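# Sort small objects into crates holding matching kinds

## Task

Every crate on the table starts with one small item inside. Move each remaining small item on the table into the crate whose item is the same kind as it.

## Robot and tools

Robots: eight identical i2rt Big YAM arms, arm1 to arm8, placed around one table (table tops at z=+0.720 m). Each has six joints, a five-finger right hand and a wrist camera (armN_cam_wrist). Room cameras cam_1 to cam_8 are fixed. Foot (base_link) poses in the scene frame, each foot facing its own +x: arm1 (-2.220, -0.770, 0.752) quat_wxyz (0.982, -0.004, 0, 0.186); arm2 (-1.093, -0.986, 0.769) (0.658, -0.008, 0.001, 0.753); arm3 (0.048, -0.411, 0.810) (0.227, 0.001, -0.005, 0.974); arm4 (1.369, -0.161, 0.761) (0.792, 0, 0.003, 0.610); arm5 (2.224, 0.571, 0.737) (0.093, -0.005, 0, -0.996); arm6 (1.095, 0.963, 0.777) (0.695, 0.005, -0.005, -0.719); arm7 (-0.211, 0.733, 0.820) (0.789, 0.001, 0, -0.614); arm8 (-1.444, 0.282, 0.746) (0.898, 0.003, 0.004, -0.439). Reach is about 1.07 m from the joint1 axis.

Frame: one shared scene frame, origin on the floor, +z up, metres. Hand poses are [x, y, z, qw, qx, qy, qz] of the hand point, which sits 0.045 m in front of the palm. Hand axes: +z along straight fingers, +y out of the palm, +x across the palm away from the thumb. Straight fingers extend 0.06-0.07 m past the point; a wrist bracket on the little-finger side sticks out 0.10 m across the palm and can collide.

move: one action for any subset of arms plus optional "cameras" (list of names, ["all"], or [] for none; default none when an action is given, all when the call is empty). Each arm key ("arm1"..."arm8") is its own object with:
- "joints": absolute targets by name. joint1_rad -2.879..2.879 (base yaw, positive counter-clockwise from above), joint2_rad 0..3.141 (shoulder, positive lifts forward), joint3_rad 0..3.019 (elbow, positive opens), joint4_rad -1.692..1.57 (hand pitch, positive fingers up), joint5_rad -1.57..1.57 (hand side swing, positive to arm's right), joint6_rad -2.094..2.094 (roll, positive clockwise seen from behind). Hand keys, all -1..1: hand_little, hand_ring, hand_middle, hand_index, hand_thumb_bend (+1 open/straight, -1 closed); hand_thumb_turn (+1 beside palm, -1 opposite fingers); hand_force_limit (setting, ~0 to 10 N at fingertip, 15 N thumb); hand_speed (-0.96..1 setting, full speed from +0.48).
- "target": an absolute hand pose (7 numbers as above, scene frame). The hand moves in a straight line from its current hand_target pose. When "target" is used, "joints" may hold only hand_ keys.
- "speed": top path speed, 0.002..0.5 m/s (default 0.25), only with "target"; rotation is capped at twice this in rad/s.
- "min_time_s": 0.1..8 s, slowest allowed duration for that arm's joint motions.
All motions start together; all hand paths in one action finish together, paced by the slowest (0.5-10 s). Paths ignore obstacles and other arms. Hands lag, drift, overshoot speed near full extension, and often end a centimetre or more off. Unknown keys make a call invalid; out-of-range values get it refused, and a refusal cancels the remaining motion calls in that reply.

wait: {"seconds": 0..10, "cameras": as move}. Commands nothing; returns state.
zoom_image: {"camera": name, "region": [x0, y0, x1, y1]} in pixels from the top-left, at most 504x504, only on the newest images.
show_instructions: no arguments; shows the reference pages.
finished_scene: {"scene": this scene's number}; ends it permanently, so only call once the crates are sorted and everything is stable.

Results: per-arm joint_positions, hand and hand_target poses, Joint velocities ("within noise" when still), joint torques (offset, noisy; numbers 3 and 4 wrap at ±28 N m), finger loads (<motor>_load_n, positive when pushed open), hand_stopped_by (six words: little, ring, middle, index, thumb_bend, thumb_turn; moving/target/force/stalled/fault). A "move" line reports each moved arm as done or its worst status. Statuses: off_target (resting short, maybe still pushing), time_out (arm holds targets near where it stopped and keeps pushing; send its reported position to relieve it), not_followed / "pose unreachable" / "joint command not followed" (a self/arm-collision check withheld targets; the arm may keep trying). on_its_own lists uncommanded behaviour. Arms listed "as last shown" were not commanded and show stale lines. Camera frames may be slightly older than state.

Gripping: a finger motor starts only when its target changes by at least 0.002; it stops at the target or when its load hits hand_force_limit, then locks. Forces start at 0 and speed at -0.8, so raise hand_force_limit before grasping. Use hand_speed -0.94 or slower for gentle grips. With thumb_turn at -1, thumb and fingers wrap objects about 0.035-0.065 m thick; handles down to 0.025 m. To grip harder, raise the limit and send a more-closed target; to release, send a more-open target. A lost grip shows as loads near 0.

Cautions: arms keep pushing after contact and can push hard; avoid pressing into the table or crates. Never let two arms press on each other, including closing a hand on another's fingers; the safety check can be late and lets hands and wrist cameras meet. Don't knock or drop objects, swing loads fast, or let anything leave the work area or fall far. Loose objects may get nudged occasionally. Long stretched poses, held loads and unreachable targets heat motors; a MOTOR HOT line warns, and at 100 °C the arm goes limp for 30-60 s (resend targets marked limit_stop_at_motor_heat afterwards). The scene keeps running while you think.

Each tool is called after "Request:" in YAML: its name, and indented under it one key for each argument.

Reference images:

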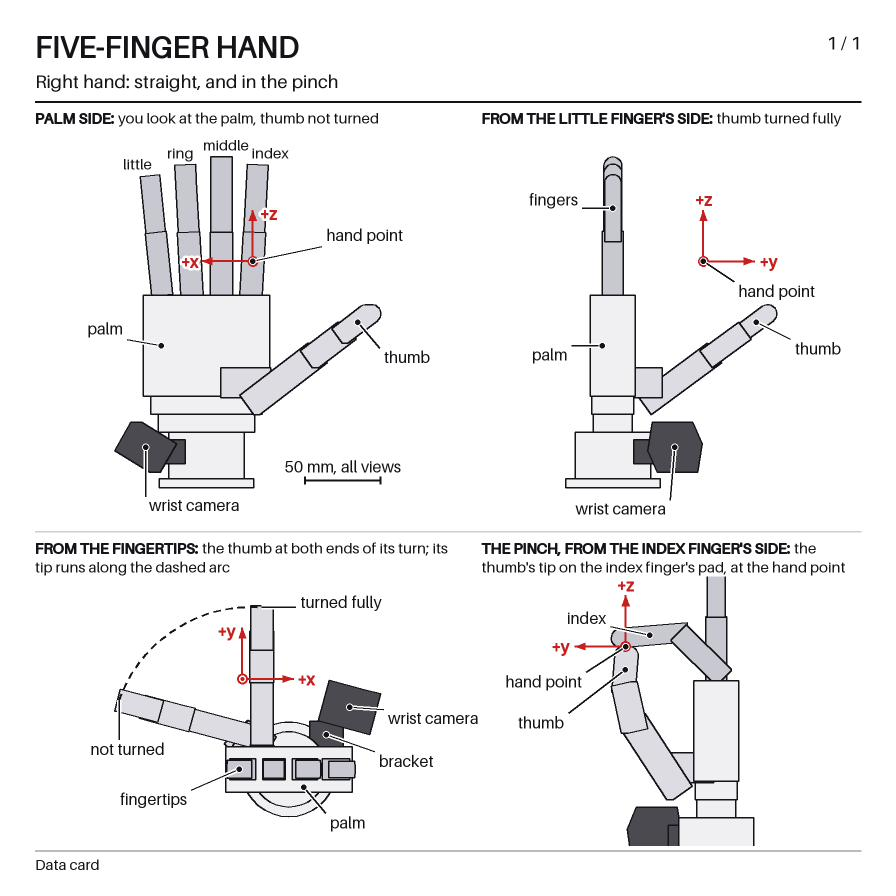

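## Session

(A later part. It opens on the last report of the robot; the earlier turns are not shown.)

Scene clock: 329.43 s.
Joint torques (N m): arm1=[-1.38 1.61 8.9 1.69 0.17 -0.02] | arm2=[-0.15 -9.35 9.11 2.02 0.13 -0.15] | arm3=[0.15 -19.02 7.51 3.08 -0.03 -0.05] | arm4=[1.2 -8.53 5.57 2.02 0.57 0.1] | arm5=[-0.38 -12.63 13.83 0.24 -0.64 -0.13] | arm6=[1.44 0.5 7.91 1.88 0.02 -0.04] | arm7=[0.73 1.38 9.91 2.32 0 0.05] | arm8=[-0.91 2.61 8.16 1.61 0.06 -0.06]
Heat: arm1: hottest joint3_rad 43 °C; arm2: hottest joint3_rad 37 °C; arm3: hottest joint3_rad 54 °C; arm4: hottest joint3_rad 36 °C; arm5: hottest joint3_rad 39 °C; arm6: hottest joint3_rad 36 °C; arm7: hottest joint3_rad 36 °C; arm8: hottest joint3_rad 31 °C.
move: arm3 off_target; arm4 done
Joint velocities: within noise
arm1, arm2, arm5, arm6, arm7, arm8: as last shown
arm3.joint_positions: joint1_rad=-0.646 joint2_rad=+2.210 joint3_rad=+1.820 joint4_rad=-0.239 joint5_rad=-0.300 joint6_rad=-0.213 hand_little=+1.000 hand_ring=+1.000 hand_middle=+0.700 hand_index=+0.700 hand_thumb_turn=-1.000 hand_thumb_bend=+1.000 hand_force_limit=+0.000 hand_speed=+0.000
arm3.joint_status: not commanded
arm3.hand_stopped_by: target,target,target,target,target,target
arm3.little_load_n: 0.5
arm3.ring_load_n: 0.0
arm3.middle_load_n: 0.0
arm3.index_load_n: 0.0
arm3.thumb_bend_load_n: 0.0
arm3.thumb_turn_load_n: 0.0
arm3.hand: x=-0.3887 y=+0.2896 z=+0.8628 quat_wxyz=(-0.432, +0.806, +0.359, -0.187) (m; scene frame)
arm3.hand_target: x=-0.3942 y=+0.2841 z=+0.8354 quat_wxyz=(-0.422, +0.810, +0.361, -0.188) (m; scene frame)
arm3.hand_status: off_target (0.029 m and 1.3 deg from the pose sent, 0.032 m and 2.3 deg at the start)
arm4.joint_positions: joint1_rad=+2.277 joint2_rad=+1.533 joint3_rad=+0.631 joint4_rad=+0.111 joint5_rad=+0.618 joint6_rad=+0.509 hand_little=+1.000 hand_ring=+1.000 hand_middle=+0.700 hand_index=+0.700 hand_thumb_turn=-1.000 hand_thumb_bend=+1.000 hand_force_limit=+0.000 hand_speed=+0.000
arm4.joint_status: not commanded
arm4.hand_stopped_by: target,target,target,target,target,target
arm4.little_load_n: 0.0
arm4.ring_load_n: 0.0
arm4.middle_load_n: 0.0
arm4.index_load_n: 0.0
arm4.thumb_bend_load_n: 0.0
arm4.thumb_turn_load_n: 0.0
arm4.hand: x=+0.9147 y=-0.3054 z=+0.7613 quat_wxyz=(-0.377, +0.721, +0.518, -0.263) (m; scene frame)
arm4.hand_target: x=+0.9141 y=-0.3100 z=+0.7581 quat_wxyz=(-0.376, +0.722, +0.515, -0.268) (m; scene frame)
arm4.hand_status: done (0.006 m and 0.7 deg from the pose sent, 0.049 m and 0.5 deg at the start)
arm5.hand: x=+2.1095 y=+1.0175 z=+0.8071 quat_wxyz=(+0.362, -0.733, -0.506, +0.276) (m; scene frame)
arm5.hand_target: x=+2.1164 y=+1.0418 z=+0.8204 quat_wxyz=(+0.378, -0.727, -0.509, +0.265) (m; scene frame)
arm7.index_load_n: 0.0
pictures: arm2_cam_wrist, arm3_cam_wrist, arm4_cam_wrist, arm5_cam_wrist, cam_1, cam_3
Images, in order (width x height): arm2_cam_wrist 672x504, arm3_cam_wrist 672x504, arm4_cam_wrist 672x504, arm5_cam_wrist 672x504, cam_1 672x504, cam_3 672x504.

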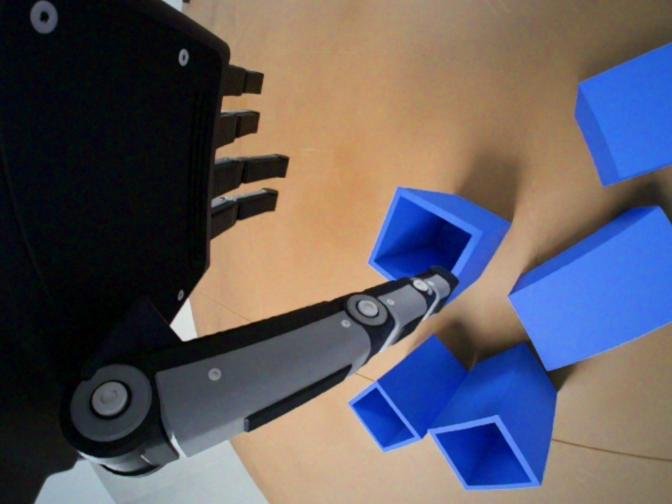

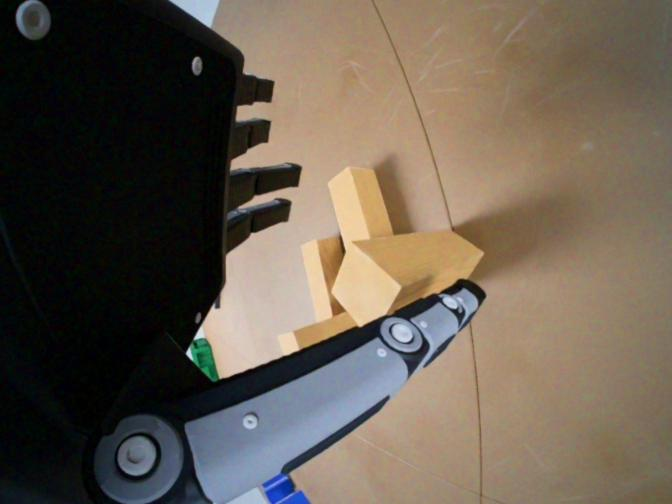

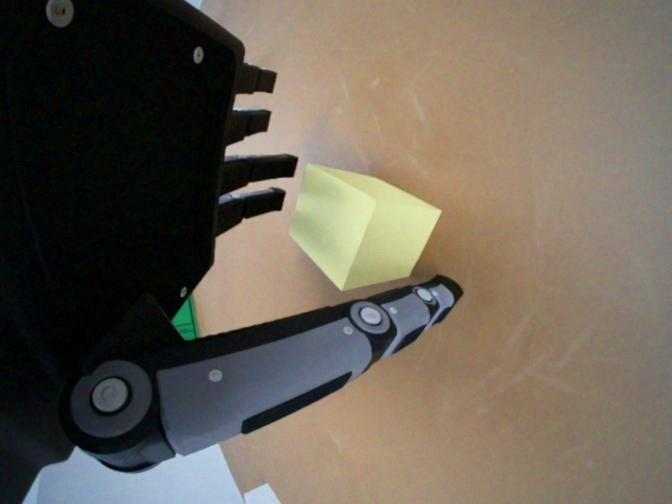

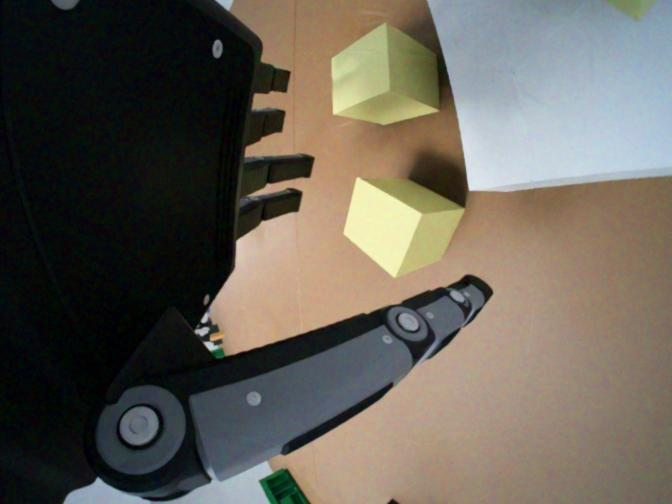

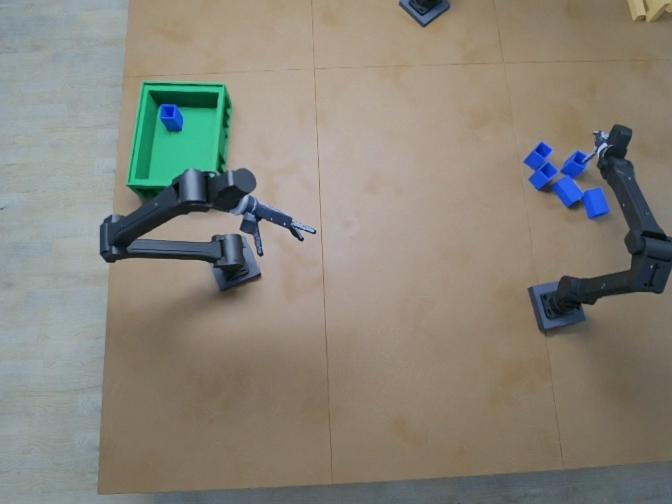

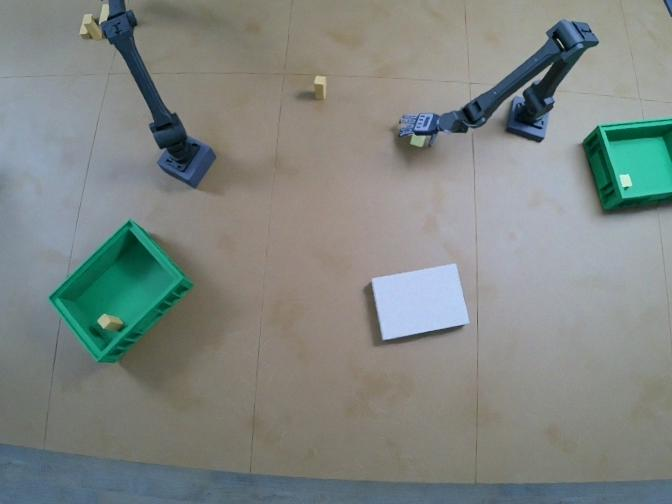

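Request:
move:
  arm2: {"target": [-0.944, -0.444, 0.788, 0.4403, -0.846, 0.2668, -0.1389], "speed": 0.12}
  arm3: {"target": [-0.409, 0.28, 0.80, 0.4218, -0.8105, -0.3608, 0.1878], "speed": 0.12}
  arm4: {"joints": {"hand_speed": -0.9, "hand_force_limit": -0.2, "hand_index": -0.3, "hand_middle": -0.3, "hand_thumb_bend": 0.0}}
  arm5: {"target": [2.105, 1.037, 0.772, 0.3872, -0.744, -0.4832, 0.2515], "speed": 0.12}
  cameras: ["arm2_cam_wrist","arm3_cam_wrist","arm4_cam_wrist","arm5_cam_wrist","cam_1","cam_2","cam_3","cam_6","cam_8"]

Scene clock: 383.03 s.
Joint torques (N m): arm1=[-1.38 1.67 8.88 1.73 0.17 -0.03] | arm2=[1.26 -10.81 7.43 2 0.43 -0.02] | arm3=[0.09 -19.37 7.19 3.1 -0.01 -0.01] | arm4=[1.26 -8.64 5.56 2.07 0.53 0.04] | arm5=[1.61 -13.16 7.98 1.37 -0.39 0.03] | arm6=[1.49 0.5 7.91 1.91 0.02 -0.03] | arm7=[0.62 1.67 10.07 2.43 0.02 0.03] | arm8=[-0.91 2.55 8.17 1.62 0.06 -0.06]
Heat: arm1: hottest joint3_rad 43 °C; arm2: hottest joint3_rad 35 °C; arm3: hottest joint3_rad 46 °C; arm4: hottest joint2_rad 35 °C; arm5: hottest joint3_rad 40 °C; arm6: hottest joint3_rad 36 °C; arm7: hottest joint3_rad 36 °C; arm8: hottest joint3_rad 31 °C.
move: arm2 done; arm3 off_target; arm4 off_target; arm5 done
Joint velocities: within noise
arm1, arm6, arm7, arm8: as last shown
arm1.middle_load_n: -0.5
arm2.joint_positions: joint1_rad=-0.386 joint2_rad=+1.626 joint3_rad=+0.810 joint4_rad=+0.154 joint5_rad=+0.289 joint6_rad=+0.228 hand_little=+1.000 hand_ring=+1.000 hand_middle=+0.700 hand_index=+0.700 hand_thumb_turn=-1.000 hand_thumb_bend=+1.000 hand_force_limit=+0.000 hand_speed=+0.000
arm2.joint_status: not commanded
arm2.hand_stopped_by: target,target,target,target,target,target
arm2.little_load_n: 0.0
arm2.ring_load_n: 0.0
arm2.middle_load_n: 0.0
arm2.index_load_n: 0.0
arm2.thumb_bend_load_n: 0.0
arm2.thumb_turn_load_n: 0.0
arm2.hand: x=-0.9417 y=-0.4515 z=+0.7826 quat_wxyz=(-0.429, +0.851, -0.269, +0.140) (m; scene frame)
arm2.hand_target: x=-0.9440 y=-0.4441 z=+0.7881 quat_wxyz=(-0.440, +0.846, -0.267, +0.139) (m; scene frame)
arm2.hand_status: done (0.010 m and 1.4 deg from the pose sent, 0.086 m and 1.0 deg at the start)
arm3.joint_positions: joint1_rad=-0.624 joint2_rad=+2.260 joint3_rad=+1.810 joint4_rad=-0.174 joint5_rad=-0.283 joint6_rad=-0.204 hand_little=+1.000 hand_ring=+1.000 hand_middle=+0.700 hand_index=+0.700 hand_thumb_turn=-1.000 hand_thumb_bend=+1.000 hand_force_limit=+0.000 hand_speed=+0.000
arm3.joint_status: not commanded
arm3.hand_stopped_by: target,target,target,target,target,target
arm3.little_load_n: 0.0
arm3.ring_load_n: 0.0
arm3.middle_load_n: 0.0
arm3.index_load_n: 0.0
arm3.thumb_bend_load_n: 0.0
arm3.thumb_turn_load_n: 0.0
arm3.hand: x=-0.4050 y=+0.2856 z=+0.8278 quat_wxyz=(-0.432, +0.805, +0.361, -0.186) (m; scene frame)
arm3.hand_target: x=-0.4085 y=+0.2790 z=+0.8004 quat_wxyz=(-0.422, +0.810, +0.361, -0.188) (m; scene frame)
arm3.hand_status: off_target (0.029 m and 1.4 deg from the pose sent, 0.067 m and 1.3 deg at the start)
arm4.joint_positions: joint1_rad=+2.277 joint2_rad=+1.533 joint3_rad=+0.631 joint4_rad=+0.111 joint5_rad=+0.618 joint6_rad=+0.510 hand_little=+1.000 hand_ring=+1.000 hand_middle=+0.097 hand_index=+0.069 hand_thumb_turn=-1.000 hand_thumb_bend=+0.683 hand_force_limit=-0.200 hand_speed=-0.900
arm4.joint_status: hand_middle off_target (ended at +0.097, target -0.300); hand_index off_target (ended at +0.069, target -0.300); hand_thumb_bend off_target (ended at +0.683, target +0.000); the others done
arm4.hand_stopped_by: target,target,force,force,force,target
arm4.little_load_n: 0.0
arm4.ring_load_n: 0.0
arm4.middle_load_n: 2.5
arm4.index_load_n: 6.5
arm4.thumb_bend_load_n: 9.5
arm4.thumb_turn_load_n: -0.5
arm4.hand: x=+0.9146 y=-0.3053 z=+0.7614 quat_wxyz=(-0.377, +0.721, +0.518, -0.263) (m; scene frame)
arm4.hand_target: x=+0.9140 y=-0.3100 z=+0.7582 quat_wxyz=(-0.376, +0.722, +0.515, -0.268) (m; scene frame)
arm4.hand_status: not commanded
arm5.joint_positions: joint1_rad=-1.782 joint2_rad=+1.620 joint3_rad=+0.945 joint4_rad=-0.384 joint5_rad=-0.845 joint6_rad=-0.943 hand_little=+1.000 hand_ring=+1.000 hand_middle=+0.700 hand_index=+0.700 hand_thumb_turn=-1.000 hand_thumb_bend=+1.000 hand_force_limit=+0.000 hand_speed=+0.000
arm5.joint_status: not commanded
arm5.hand_stopped_by: target,target,target,target,target,target
arm5.little_load_n: 0.0
arm5.ring_load_n: 0.0
arm5.middle_load_n: 0.0
arm5.index_load_n: 0.0
arm5.thumb_bend_load_n: 0.0
arm5.thumb_turn_load_n: 0.0
arm5.hand: x=+2.1107 y=+1.0380 z=+0.7780 quat_wxyz=(+0.391, -0.744, -0.482, +0.248) (m; scene frame)
arm5.hand_target: x=+2.1051 y=+1.0369 z=+0.7722 quat_wxyz=(+0.387, -0.744, -0.483, +0.251) (m; scene frame)
arm5.hand_status: done (0.008 m and 0.6 deg from the pose sent, 0.040 m and 5.0 deg at the start)
arm6.thumb_bend_load_n: -0.5
pictures: arm2_cam_wrist, arm3_cam_wrist, arm4_cam_wrist, arm5_cam_wrist, cam_1, cam_2, cam_3, cam_6, cam_8
Images, in order (width x height): arm2_cam_wrist 672x504, arm3_cam_wrist 672x504, arm4_cam_wrist 672x504, arm5_cam_wrist 672x504, cam_1 672x504, cam_2 672x504, cam_3 672x504, cam_6 672x504, cam_8 672x504.

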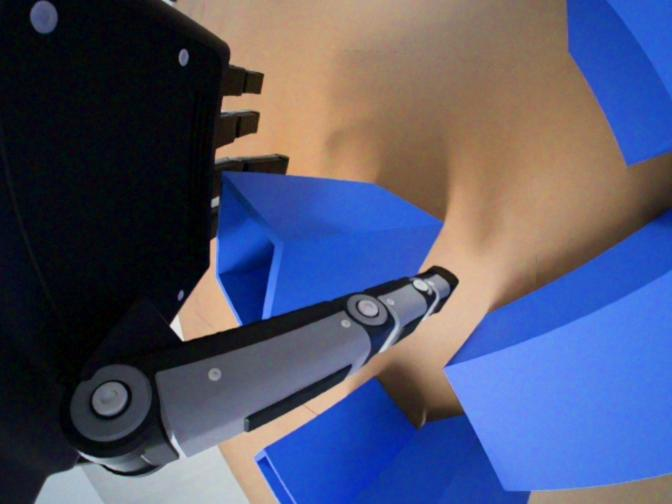

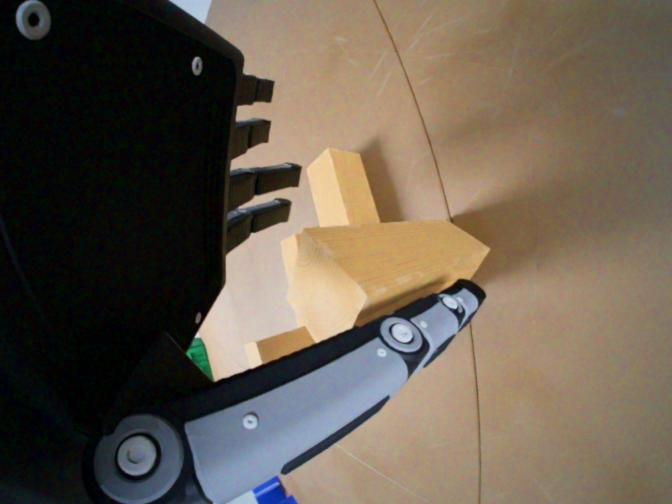

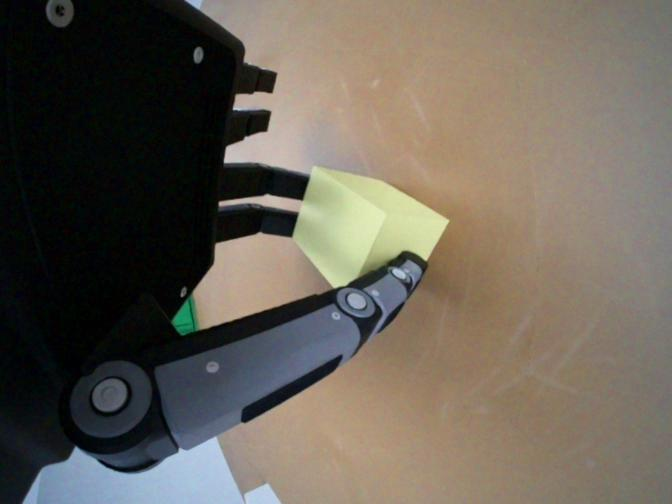

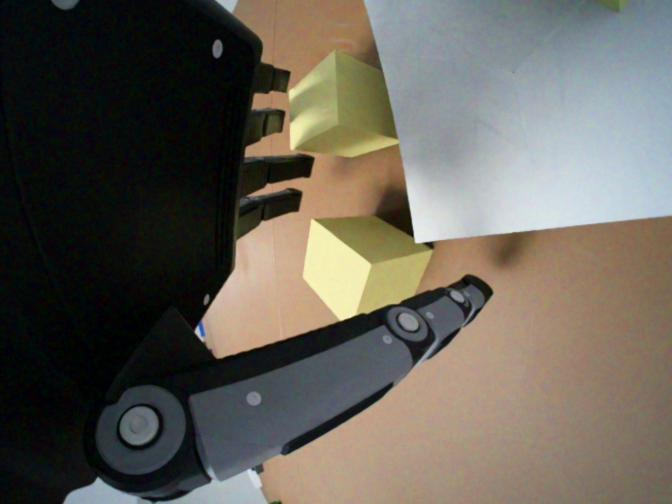

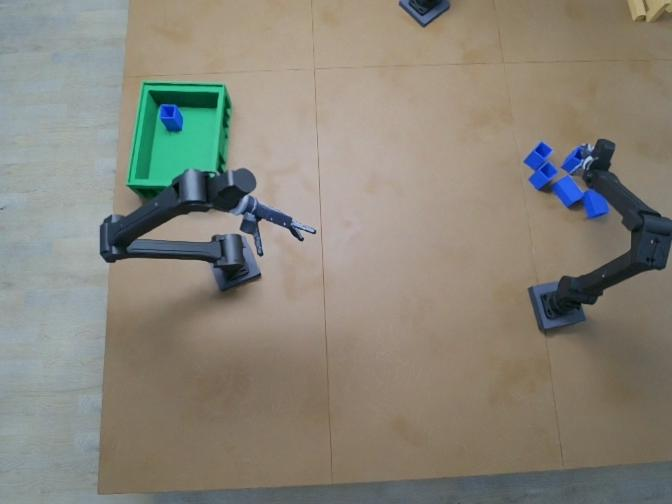

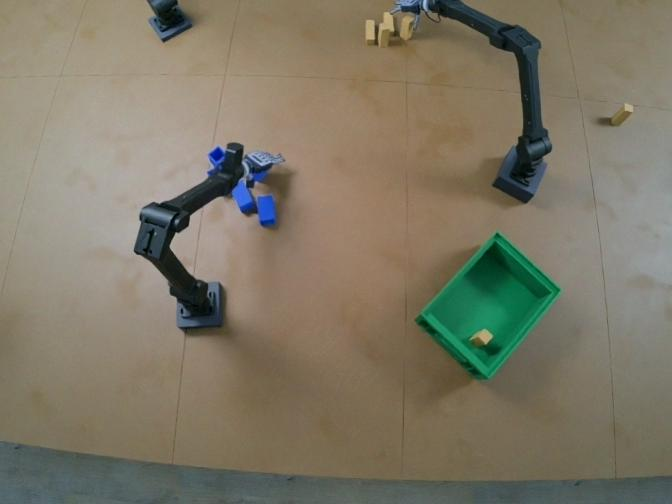

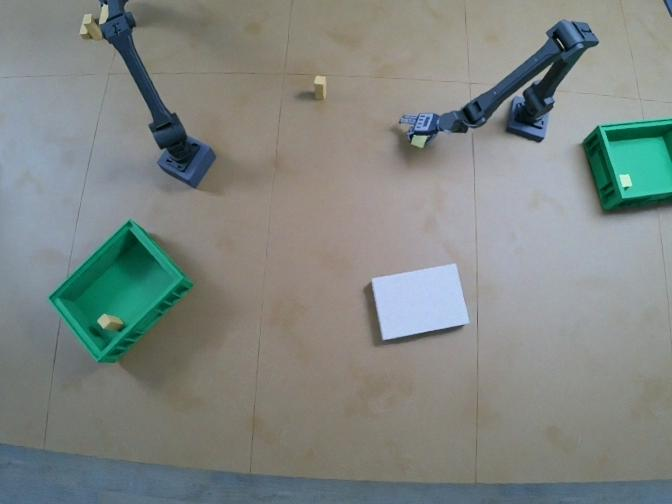

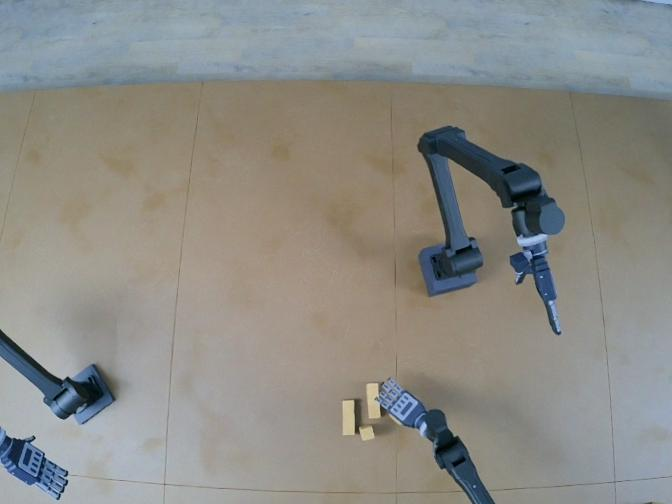

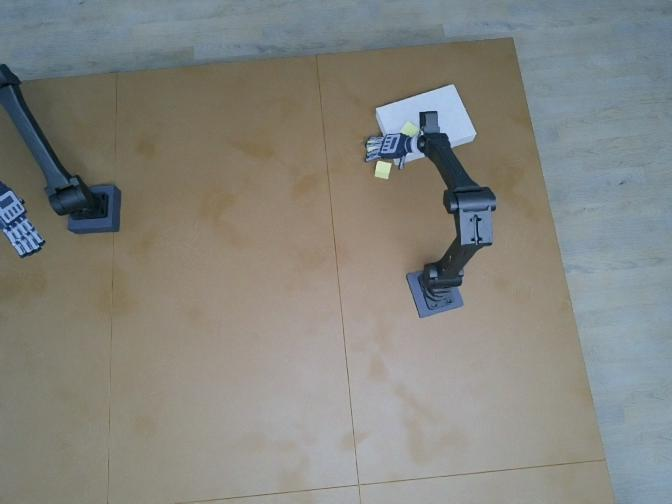

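Request:
move:
  arm2: {"joints": {"hand_speed": -0.9, "hand_force_limit": -0.2, "hand_index": -0.3, "hand_middle": -0.3, "hand_thumb_bend": 0.0}}
  arm3: {"target": [-0.440, 0.251, 0.775, 0.4218, -0.8105, -0.3608, 0.1878], "speed": 0.12}
  arm4: {"target": [0.914, -0.30, 0.90, 0.3759, -0.7222, -0.5152, 0.2682], "speed": 0.12}
  arm5: {"target": [2.088, 1.012, 0.757, 0.3872, -0.744, -0.4832, 0.2515], "speed": 0.12}
  cameras: ["arm2_cam_wrist","arm3_cam_wrist","arm4_cam_wrist","arm5_cam_wrist"]

Scene clock: 398.37 s.
Joint torques (N m): arm1=[-1.44 1.49 8.87 1.73 0.17 -0.03] | arm2=[1.26 -10.87 7.43 2.02 0.4 -0.02] | arm3=[0.03 -19.08 6.61 3.12 0.01 0] | arm4=[0.09 -8.76 10.89 0.94 0.35 -0.09] | arm5=[2.37 -14.21 5.55 0.43 -0.06 0.16] | arm6=[1.44 0.26 7.87 1.91 0.03 -0.04] | arm7=[0.44 1.32 9.92 2.36 -0.01 0.04] | arm8=[-0.85 2.61 8.16 1.61 0.06 -0.06]
Heat: arm1: hottest joint3_rad 43 °C; arm2: hottest joint3_rad 34 °C; arm3: hottest joint3_rad 44 °C; arm4: hottest joint2_rad 35 °C; arm5: hottest joint3_rad 39 °C; arm6: hottest joint3_rad 36 °C; arm7: hottest joint3_rad 36 °C; arm8: hottest joint3_rad 31 °C.
move: arm2 off_target; arm3 off_target; arm4 off_target; arm5 off_target
Joint velocities: within noise
arm1, arm6, arm7, arm8: as last shown
arm1.middle_load_n: 0.0
arm2.joint_positions: joint1_rad=-0.386 joint2_rad=+1.626 joint3_rad=+0.810 joint4_rad=+0.154 joint5_rad=+0.289 joint6_rad=+0.228 hand_little=+1.000 hand_ring=+1.000 hand_middle=+0.152 hand_index=+0.134 hand_thumb_turn=-1.000 hand_thumb_bend=+0.717 hand_force_limit=-0.200 hand_speed=-0.900
arm2.joint_status: hand_middle off_target (ended at +0.152, target -0.300); hand_index off_target (ended at +0.134, target -0.300); hand_thumb_bend off_target (ended at +0.717, target +0.000); the others done
arm2.hand_stopped_by: target,target,force,force,force,target
arm2.little_load_n: 0.0
arm2.ring_load_n: 0.0
arm2.middle_load_n: 1.5
arm2.index_load_n: 6.0
arm2.thumb_bend_load_n: 7.5
arm2.thumb_turn_load_n: -1.5
arm2.hand: x=-0.9416 y=-0.4515 z=+0.7826 quat_wxyz=(-0.429, +0.851, -0.270, +0.140) (m; scene frame)
arm2.hand_target: x=-0.9440 y=-0.4442 z=+0.7881 quat_wxyz=(-0.440, +0.846, -0.267, +0.139) (m; scene frame)
arm2.hand_status: not commanded
arm3.joint_positions: joint1_rad=-0.565 joint2_rad=+2.269 joint3_rad=+1.759 joint4_rad=-0.099 joint5_rad=-0.237 joint6_rad=-0.168 hand_little=+1.000 hand_ring=+1.000 hand_middle=+0.700 hand_index=+0.700 hand_thumb_turn=-1.000 hand_thumb_bend=+1.000 hand_force_limit=+0.000 hand_speed=+0.000
arm3.joint_status: not commanded
arm3.hand_stopped_by: target,target,target,target,target,target
arm3.little_load_n: 0.0
arm3.ring_load_n: 0.0
arm3.middle_load_n: 0.0
arm3.index_load_n: 0.0
arm3.thumb_bend_load_n: 0.0
arm3.thumb_turn_load_n: 0.0
arm3.hand: x=-0.4381 y=+0.2592 z=+0.8065 quat_wxyz=(-0.435, +0.803, +0.361, -0.187) (m; scene frame)
arm3.hand_target: x=-0.4391 y=+0.2502 z=+0.7757 quat_wxyz=(-0.422, +0.810, +0.361, -0.188) (m; scene frame)
arm3.hand_status: off_target (0.033 m and 1.7 deg from the pose sent, 0.072 m and 1.4 deg at the start)
arm4.joint_positions: joint1_rad=+2.270 joint2_rad=+1.248 joint3_rad=+0.751 joint4_rad=-0.331 joint5_rad=+0.606 joint6_rad=+0.510 hand_little=+1.000 hand_ring=+1.000 hand_middle=+0.097 hand_index=+0.069 hand_thumb_turn=-1.000 hand_thumb_bend=+0.683 hand_force_limit=-0.200 hand_speed=-0.900
arm4.joint_status: not commanded
arm4.hand_stopped_by: target,target,force,force,force,target
arm4.little_load_n: 0.0
arm4.ring_load_n: -0.5
arm4.middle_load_n: 2.5
arm4.index_load_n: 6.5
arm4.thumb_bend_load_n: 9.5
arm4.thumb_turn_load_n: -0.5
arm4.hand: x=+0.9314 y=-0.2962 z=+0.8718 quat_wxyz=(-0.370, +0.724, +0.527, -0.248) (m; scene frame)
arm4.hand_target: x=+0.9151 y=-0.2995 z=+0.9002 quat_wxyz=(-0.376, +0.722, +0.515, -0.268) (m; scene frame)
arm4.hand_status: off_target (0.033 m and 2.7 deg from the pose sent, 0.139 m and 0.7 deg at the start)
arm5.joint_positions: joint1_rad=-1.750 joint2_rad=+1.608 joint3_rad=+0.876 joint4_rad=-0.257 joint5_rad=-0.833 joint6_rad=-0.908 hand_little=+1.000 hand_ring=+1.000 hand_middle=+0.700 hand_index=+0.700 hand_thumb_turn=-1.000 hand_thumb_bend=+1.000 hand_force_limit=+0.000 hand_speed=+0.000
arm5.joint_status: not commanded
arm5.hand_stopped_by: target,target,target,target,target,target
arm5.little_load_n: 0.5
arm5.ring_load_n: 0.0
arm5.middle_load_n: 0.0
arm5.index_load_n: 0.0
arm5.thumb_bend_load_n: 0.0
arm5.thumb_turn_load_n: 0.0
arm5.hand: x=+2.0960 y=+1.0304 z=+0.7666 quat_wxyz=(+0.407, -0.734, -0.489, +0.239) (m; scene frame)
arm5.hand_target: x=+2.0885 y=+1.0123 z=+0.7571 quat_wxyz=(+0.387, -0.744, -0.483, +0.251) (m; scene frame)
arm5.hand_status: off_target (0.022 m and 3.0 deg from the pose sent, 0.040 m and 0.6 deg at the start)
arm6.thumb_bend_load_n: 0.0
arm7.thumb_turn_load_n: -0.5
pictures: arm2_cam_wrist, arm3_cam_wrist, arm4_cam_wrist, arm5_cam_wrist
Images, in order (width x height): arm2_cam_wrist 672x504, arm3_cam_wrist 672x504, arm4_cam_wrist 672x504, arm5_cam_wrist 672x504.

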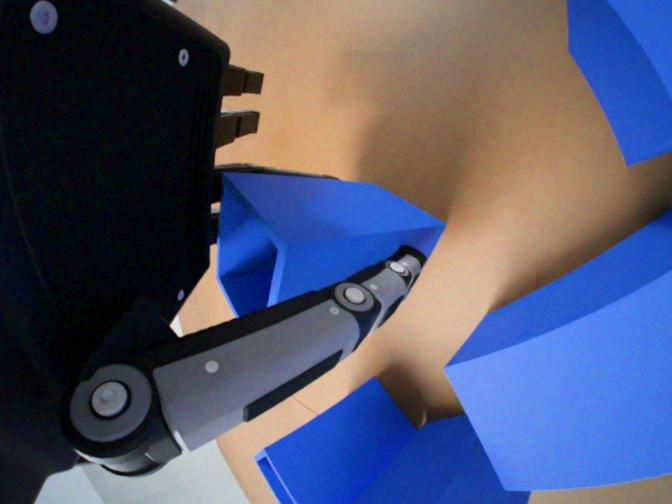

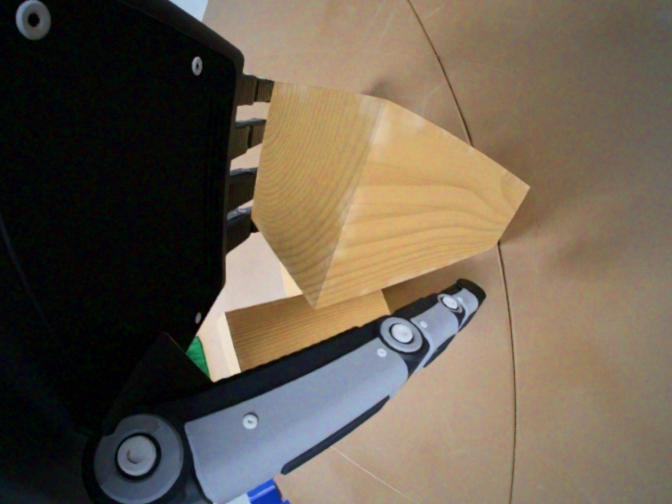

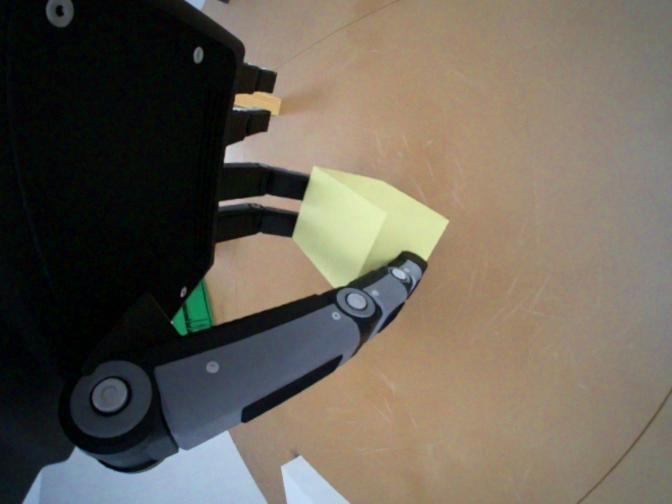

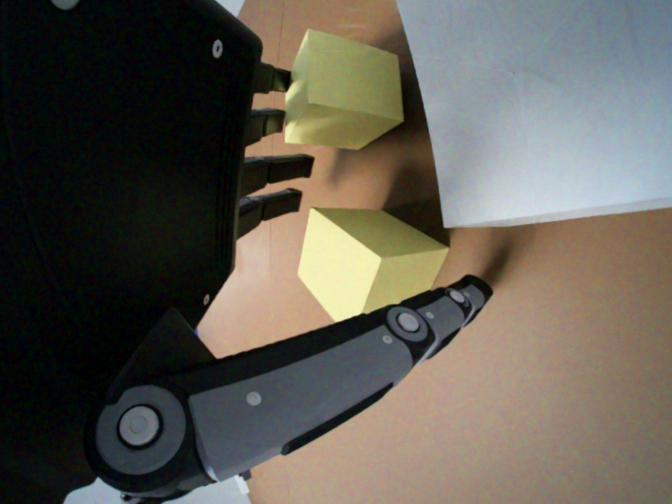

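Request:
move:
  cameras: ["arm3_cam_wrist","cam_2","cam_3","cam_6","cam_7","cam_8"]

Request:
zoom_image:
  camera: "cam_6"
  region: [320, 360, 480, 490]

Request:
zoom_image:
  camera: "cam_2"
  region: [340, 0, 460, 90]

Request:
zoom_image:
  camera: "cam_8"
  region: [330, 80, 500, 214]

Scene clock: 407.47 s.
Joint torques (N m): arm1=[-1.44 1.61 8.87 1.7 0.18 -0.04] | arm2=[1.38 -10.81 7.42 2.02 0.4 -0.02] | arm3=[-0.03 -19.14 6.61 3.11 0.02 -0.01] | arm4=[0.21 -8.18 10.59 1.03 0.35 -0.11] | arm5=[2.26 -14.04 5.56 0.4 -0.06 0.17] | arm6=[1.32 0.5 7.91 1.89 0.04 -0.03] | arm7=[0.67 1.38 9.89 2.41 0.03 0.09] | arm8=[-0.91 2.61 8.17 1.61 0.06 -0.06]
Heat: arm1: hottest joint3_rad 43 °C; arm2: hottest joint3_rad 34 °C; arm3: hottest joint3_rad 44 °C; arm4: hottest joint2_rad 35 °C; arm5: hottest joint3_rad 38 °C; arm6: hottest joint3_rad 36 °C; arm7: hottest joint3_rad 36 °C; arm8: hottest joint3_rad 31 °C.
Joint velocities: within noise
arm1.joint_positions: joint1_rad=-0.289 joint2_rad=+0.624 joint3_rad=+1.339 joint4_rad=-1.461 joint5_rad=+0.221 joint6_rad=-0.969 hand_little=+1.000 hand_ring=+1.000 hand_middle=+0.600 hand_index=+0.600 hand_thumb_turn=-1.000 hand_thumb_bend=+1.000 hand_force_limit=+0.000 hand_speed=+0.000
arm1.joint_status: not commanded
arm1.hand_stopped_by: target,target,target,target,target,target
arm1.little_load_n: 0.0
arm1.ring_load_n: 0.0
arm1.middle_load_n: 0.0
arm1.index_load_n: 0.0
arm1.thumb_bend_load_n: 0.0
arm1.thumb_turn_load_n: 0.0
arm1.hand: x=-2.0243 y=-0.8242 z=+1.1922 quat_wxyz=(-0.036, +0.869, -0.273, +0.411) (m; scene frame)
arm1.hand_target: x=-2.0256 y=-0.8263 z=+1.2002 quat_wxyz=(-0.037, +0.863, -0.278, +0.420) (m; scene frame)
arm1.hand_status: not commanded
arm2.joint_positions: joint1_rad=-0.386 joint2_rad=+1.626 joint3_rad=+0.810 joint4_rad=+0.154 joint5_rad=+0.289 joint6_rad=+0.228 hand_little=+1.000 hand_ring=+1.000 hand_middle=+0.152 hand_index=+0.134 hand_thumb_turn=-1.000 hand_thumb_bend=+0.717 hand_force_limit=-0.200 hand_speed=-0.900
arm2.joint_status: hand_middle off_target (ended at +0.152, target -0.300); hand_index off_target (ended at +0.134, target -0.300); hand_thumb_bend off_target (ended at +0.717, target +0.000); the others done
arm2.hand_stopped_by: target,target,force,force,force,target
arm2.little_load_n: 0.0
arm2.ring_load_n: 0.0
arm2.middle_load_n: 1.5
arm2.index_load_n: 6.0
arm2.thumb_bend_load_n: 7.5
arm2.thumb_turn_load_n: -1.5
arm2.hand: x=-0.9416 y=-0.4515 z=+0.7826 quat_wxyz=(-0.429, +0.851, -0.270, +0.140) (m; scene frame)
arm2.hand_target: x=-0.9440 y=-0.4442 z=+0.7881 quat_wxyz=(-0.440, +0.846, -0.267, +0.139) (m; scene frame)
arm2.hand_status: not commanded
arm3.joint_positions: joint1_rad=-0.565 joint2_rad=+2.269 joint3_rad=+1.759 joint4_rad=-0.099 joint5_rad=-0.237 joint6_rad=-0.168 hand_little=+1.000 hand_ring=+1.000 hand_middle=+0.700 hand_index=+0.700 hand_thumb_turn=-1.000 hand_thumb_bend=+1.000 hand_force_limit=+0.000 hand_speed=+0.000
arm3.joint_status: not commanded
arm3.hand_stopped_by: target,target,target,target,target,target
arm3.little_load_n: 0.0
arm3.ring_load_n: 0.0
arm3.middle_load_n: 0.0
arm3.index_load_n: 0.0
arm3.thumb_bend_load_n: 0.0
arm3.thumb_turn_load_n: 0.0
arm3.hand: x=-0.4381 y=+0.2592 z=+0.8065 quat_wxyz=(-0.435, +0.803, +0.361, -0.187) (m; scene frame)
arm3.hand_target: x=-0.4391 y=+0.2502 z=+0.7757 quat_wxyz=(-0.422, +0.810, +0.361, -0.188) (m; scene frame)
arm3.hand_status: off_target (0.033 m and 1.7 deg from the pose sent, 0.072 m and 1.4 deg at the start)
arm4.joint_positions: joint1_rad=+2.270 joint2_rad=+1.248 joint3_rad=+0.751 joint4_rad=-0.331 joint5_rad=+0.606 joint6_rad=+0.510 hand_little=+1.000 hand_ring=+1.000 hand_middle=+0.097 hand_index=+0.069 hand_thumb_turn=-1.000 hand_thumb_bend=+0.683 hand_force_limit=-0.200 hand_speed=-0.900
arm4.joint_status: not commanded
arm4.hand_stopped_by: target,target,force,force,force,target
arm4.little_load_n: 0.0
arm4.ring_load_n: 0.0
arm4.middle_load_n: 2.5
arm4.index_load_n: 6.5
arm4.thumb_bend_load_n: 9.5
arm4.thumb_turn_load_n: -0.5
arm4.hand: x=+0.9314 y=-0.2962 z=+0.8718 quat_wxyz=(-0.370, +0.724, +0.527, -0.248) (m; scene frame)
arm4.hand_target: x=+0.9151 y=-0.2995 z=+0.9002 quat_wxyz=(-0.376, +0.722, +0.515, -0.268) (m; scene frame)
arm4.hand_status: off_target (0.033 m and 2.7 deg from the pose sent, 0.139 m and 0.7 deg at the start)
arm5.joint_positions: joint1_rad=-1.750 joint2_rad=+1.608 joint3_rad=+0.876 joint4_rad=-0.257 joint5_rad=-0.833 joint6_rad=-0.908 hand_little=+1.000 hand_ring=+1.000 hand_middle=+0.700 hand_index=+0.700 hand_thumb_turn=-1.000 hand_thumb_bend=+1.000 hand_force_limit=+0.000 hand_speed=+0.000
arm5.joint_status: not commanded
arm5.hand_stopped_by: target,target,target,target,target,target
arm5.little_load_n: 0.5
arm5.ring_load_n: 0.5
arm5.middle_load_n: 0.0
arm5.index_load_n: 0.0
arm5.thumb_bend_load_n: 0.0
arm5.thumb_turn_load_n: 0.0
arm5.hand: x=+2.0960 y=+1.0304 z=+0.7666 quat_wxyz=(+0.407, -0.734, -0.489, +0.239) (m; scene frame)
arm5.hand_target: x=+2.0885 y=+1.0123 z=+0.7571 quat_wxyz=(+0.387, -0.744, -0.483, +0.251) (m; scene frame)
arm5.hand_status: off_target (0.022 m and 3.0 deg from the pose sent, 0.040 m and 0.6 deg at the start)
arm6.joint_positions: joint1_rad=+0.350 joint2_rad=+0.619 joint3_rad=+1.333 joint4_rad=-1.406 joint5_rad=+0.005 joint6_rad=-1.272 hand_little=+1.000 hand_ring=+1.000 hand_middle=+1.000 hand_index=+1.000 hand_thumb_turn=+1.000 hand_thumb_bend=+1.000 hand_force_limit=+0.000 hand_speed=-0.800
arm6.joint_status: not commanded
arm6.hand_stopped_by: target,target,target,target,target,target
arm6.little_load_n: 0.0
arm6.ring_load_n: 0.0
arm6.middle_load_n: 0.0
arm6.index_load_n: 0.0
arm6.thumb_bend_load_n: 0.0
arm6.thumb_turn_load_n: 0.0
arm6.hand: x=+1.1089 y=+0.7398 z=+1.2254 quat_wxyz=(+0.193, +0.642, -0.637, +0.381) (m; scene frame)
arm6.hand_target: x=+1.1088 y=+0.7394 z=+1.2374 quat_wxyz=(+0.199, +0.637, -0.633, +0.392) (m; scene frame)
arm6.hand_status: not commanded
arm7.joint_positions: joint1_rad=+0.106 joint2_rad=+0.515 joint3_rad=+1.327 joint4_rad=-1.182 joint5_rad=-0.016 joint6_rad=-1.198 hand_little=+1.000 hand_ring=+1.000 hand_middle=+1.000 hand_index=+1.000 hand_thumb_turn=+1.000 hand_thumb_bend=+1.000 hand_force_limit=+0.000 hand_speed=-0.800
arm7.joint_status: not commanded
arm7.hand_stopped_by: target,target,target,target,target,target
arm7.little_load_n: 0.0
arm7.ring_load_n: 0.0
arm7.middle_load_n: 0.0
arm7.index_load_n: 0.0
arm7.thumb_bend_load_n: 0.0
arm7.thumb_turn_load_n: 0.0
arm7.hand: x=-0.1748 y=+0.5106 z=+1.3282 quat_wxyz=(+0.225, +0.581, -0.586, +0.518) (m; scene frame)
arm7.hand_target: x=-0.1756 y=+0.5128 z=+1.3377 quat_wxyz=(+0.228, +0.577, -0.582, +0.526) (m; scene frame)
arm7.hand_status: not commanded
arm8.joint_positions: joint1_rad=+0.095 joint2_rad=+0.636 joint3_rad=+1.388 joint4_rad=-1.482 joint5_rad=+0.025 joint6_rad=-1.263 hand_little=+1.000 hand_ring=+1.000 hand_middle=+1.000 hand_index=+1.000 hand_thumb_turn=+1.000 hand_thumb_bend=+1.000 hand_force_limit=+0.000 hand_speed=-0.800
arm8.joint_status: not commanded
arm8.hand_stopped_by: target,target,target,target,target,target
arm8.little_load_n: 0.0
arm8.ring_load_n: 0.0
arm8.middle_load_n: 0.0
arm8.index_load_n: 0.0
arm8.thumb_bend_load_n: 0.0
arm8.thumb_turn_load_n: 0.0
arm8.hand: x=-1.3403 y=+0.0932 z=+1.2013 quat_wxyz=(+0.111, +0.772, -0.491, +0.388) (m; scene frame)
arm8.hand_target: x=-1.3407 y=+0.0936 z=+1.2087 quat_wxyz=(+0.113, +0.769, -0.489, +0.396) (m; scene frame)
arm8.hand_status: not commanded
pictures: arm3_cam_wrist, cam_2, cam_3, cam_6, cam_7, cam_8
Images, in order (width x height): arm3_cam_wrist 672x504, cam_2 672x504, cam_3 672x504, cam_6 672x504, cam_7 672x504, cam_8 672x504.

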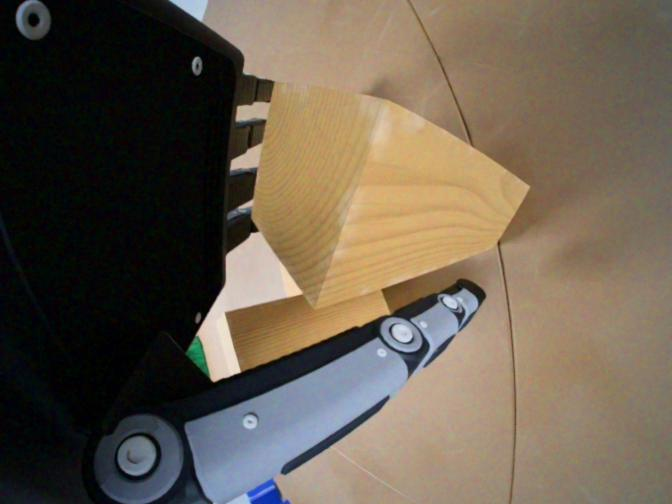

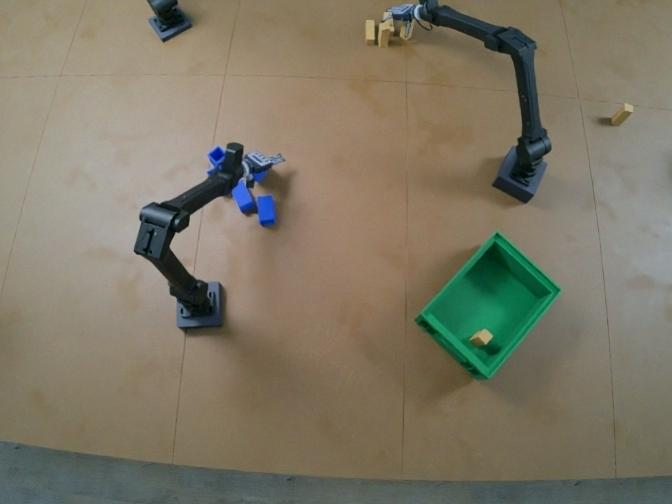

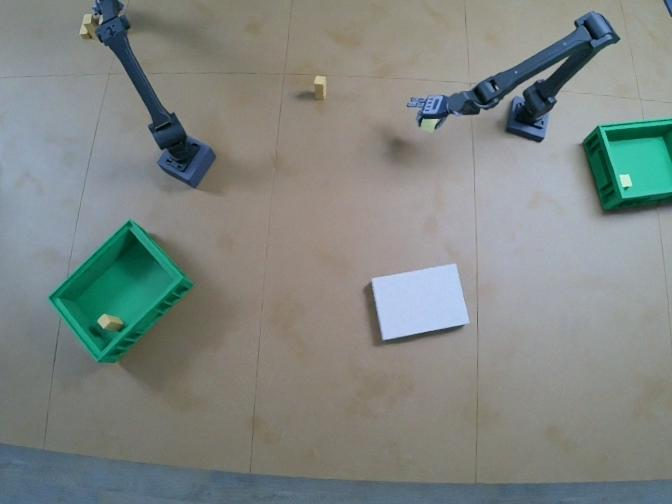

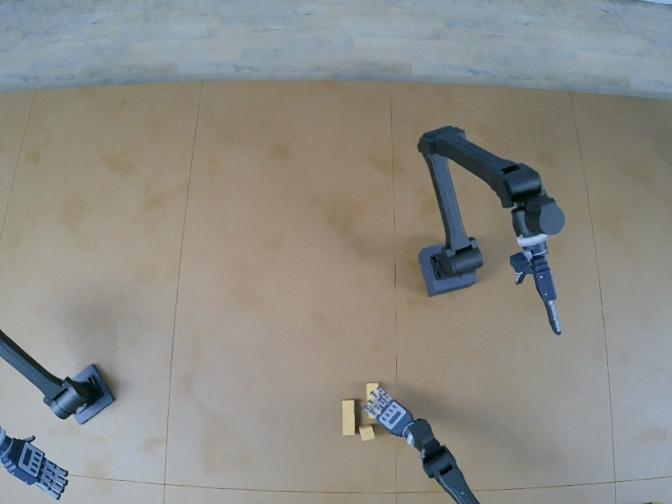

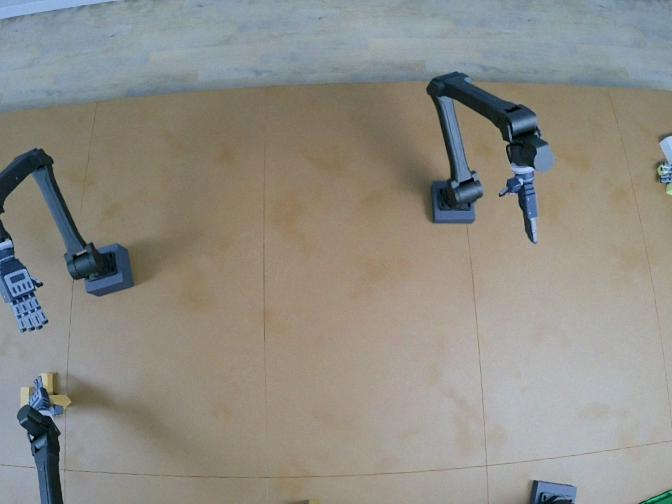

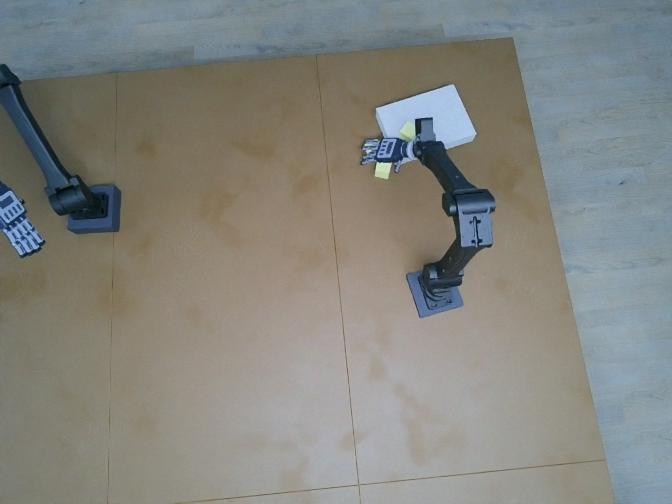

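Scaled by 3.150.

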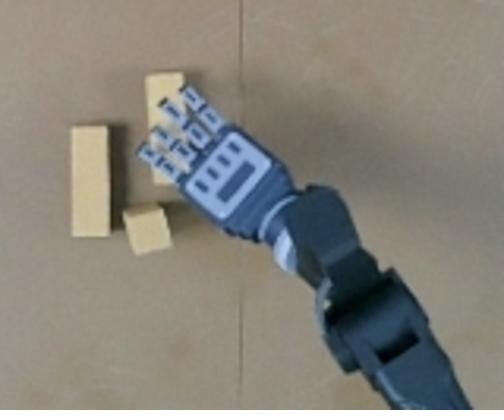

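Scaled by 4.200.

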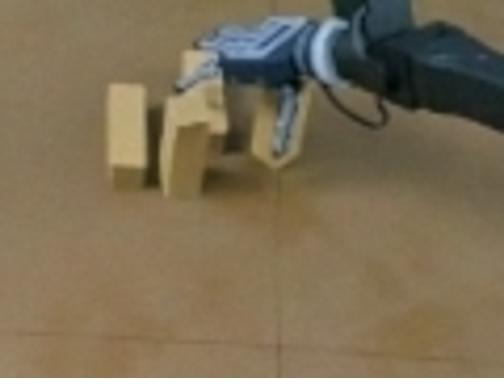

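Scaled by 2.965.

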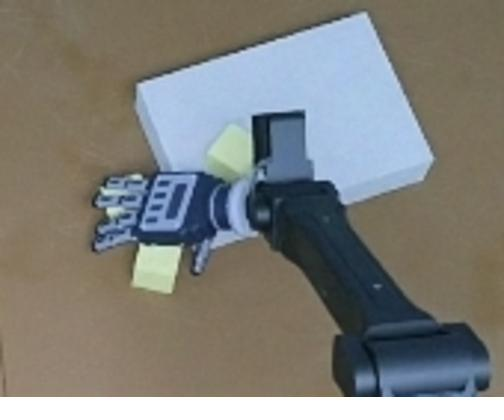

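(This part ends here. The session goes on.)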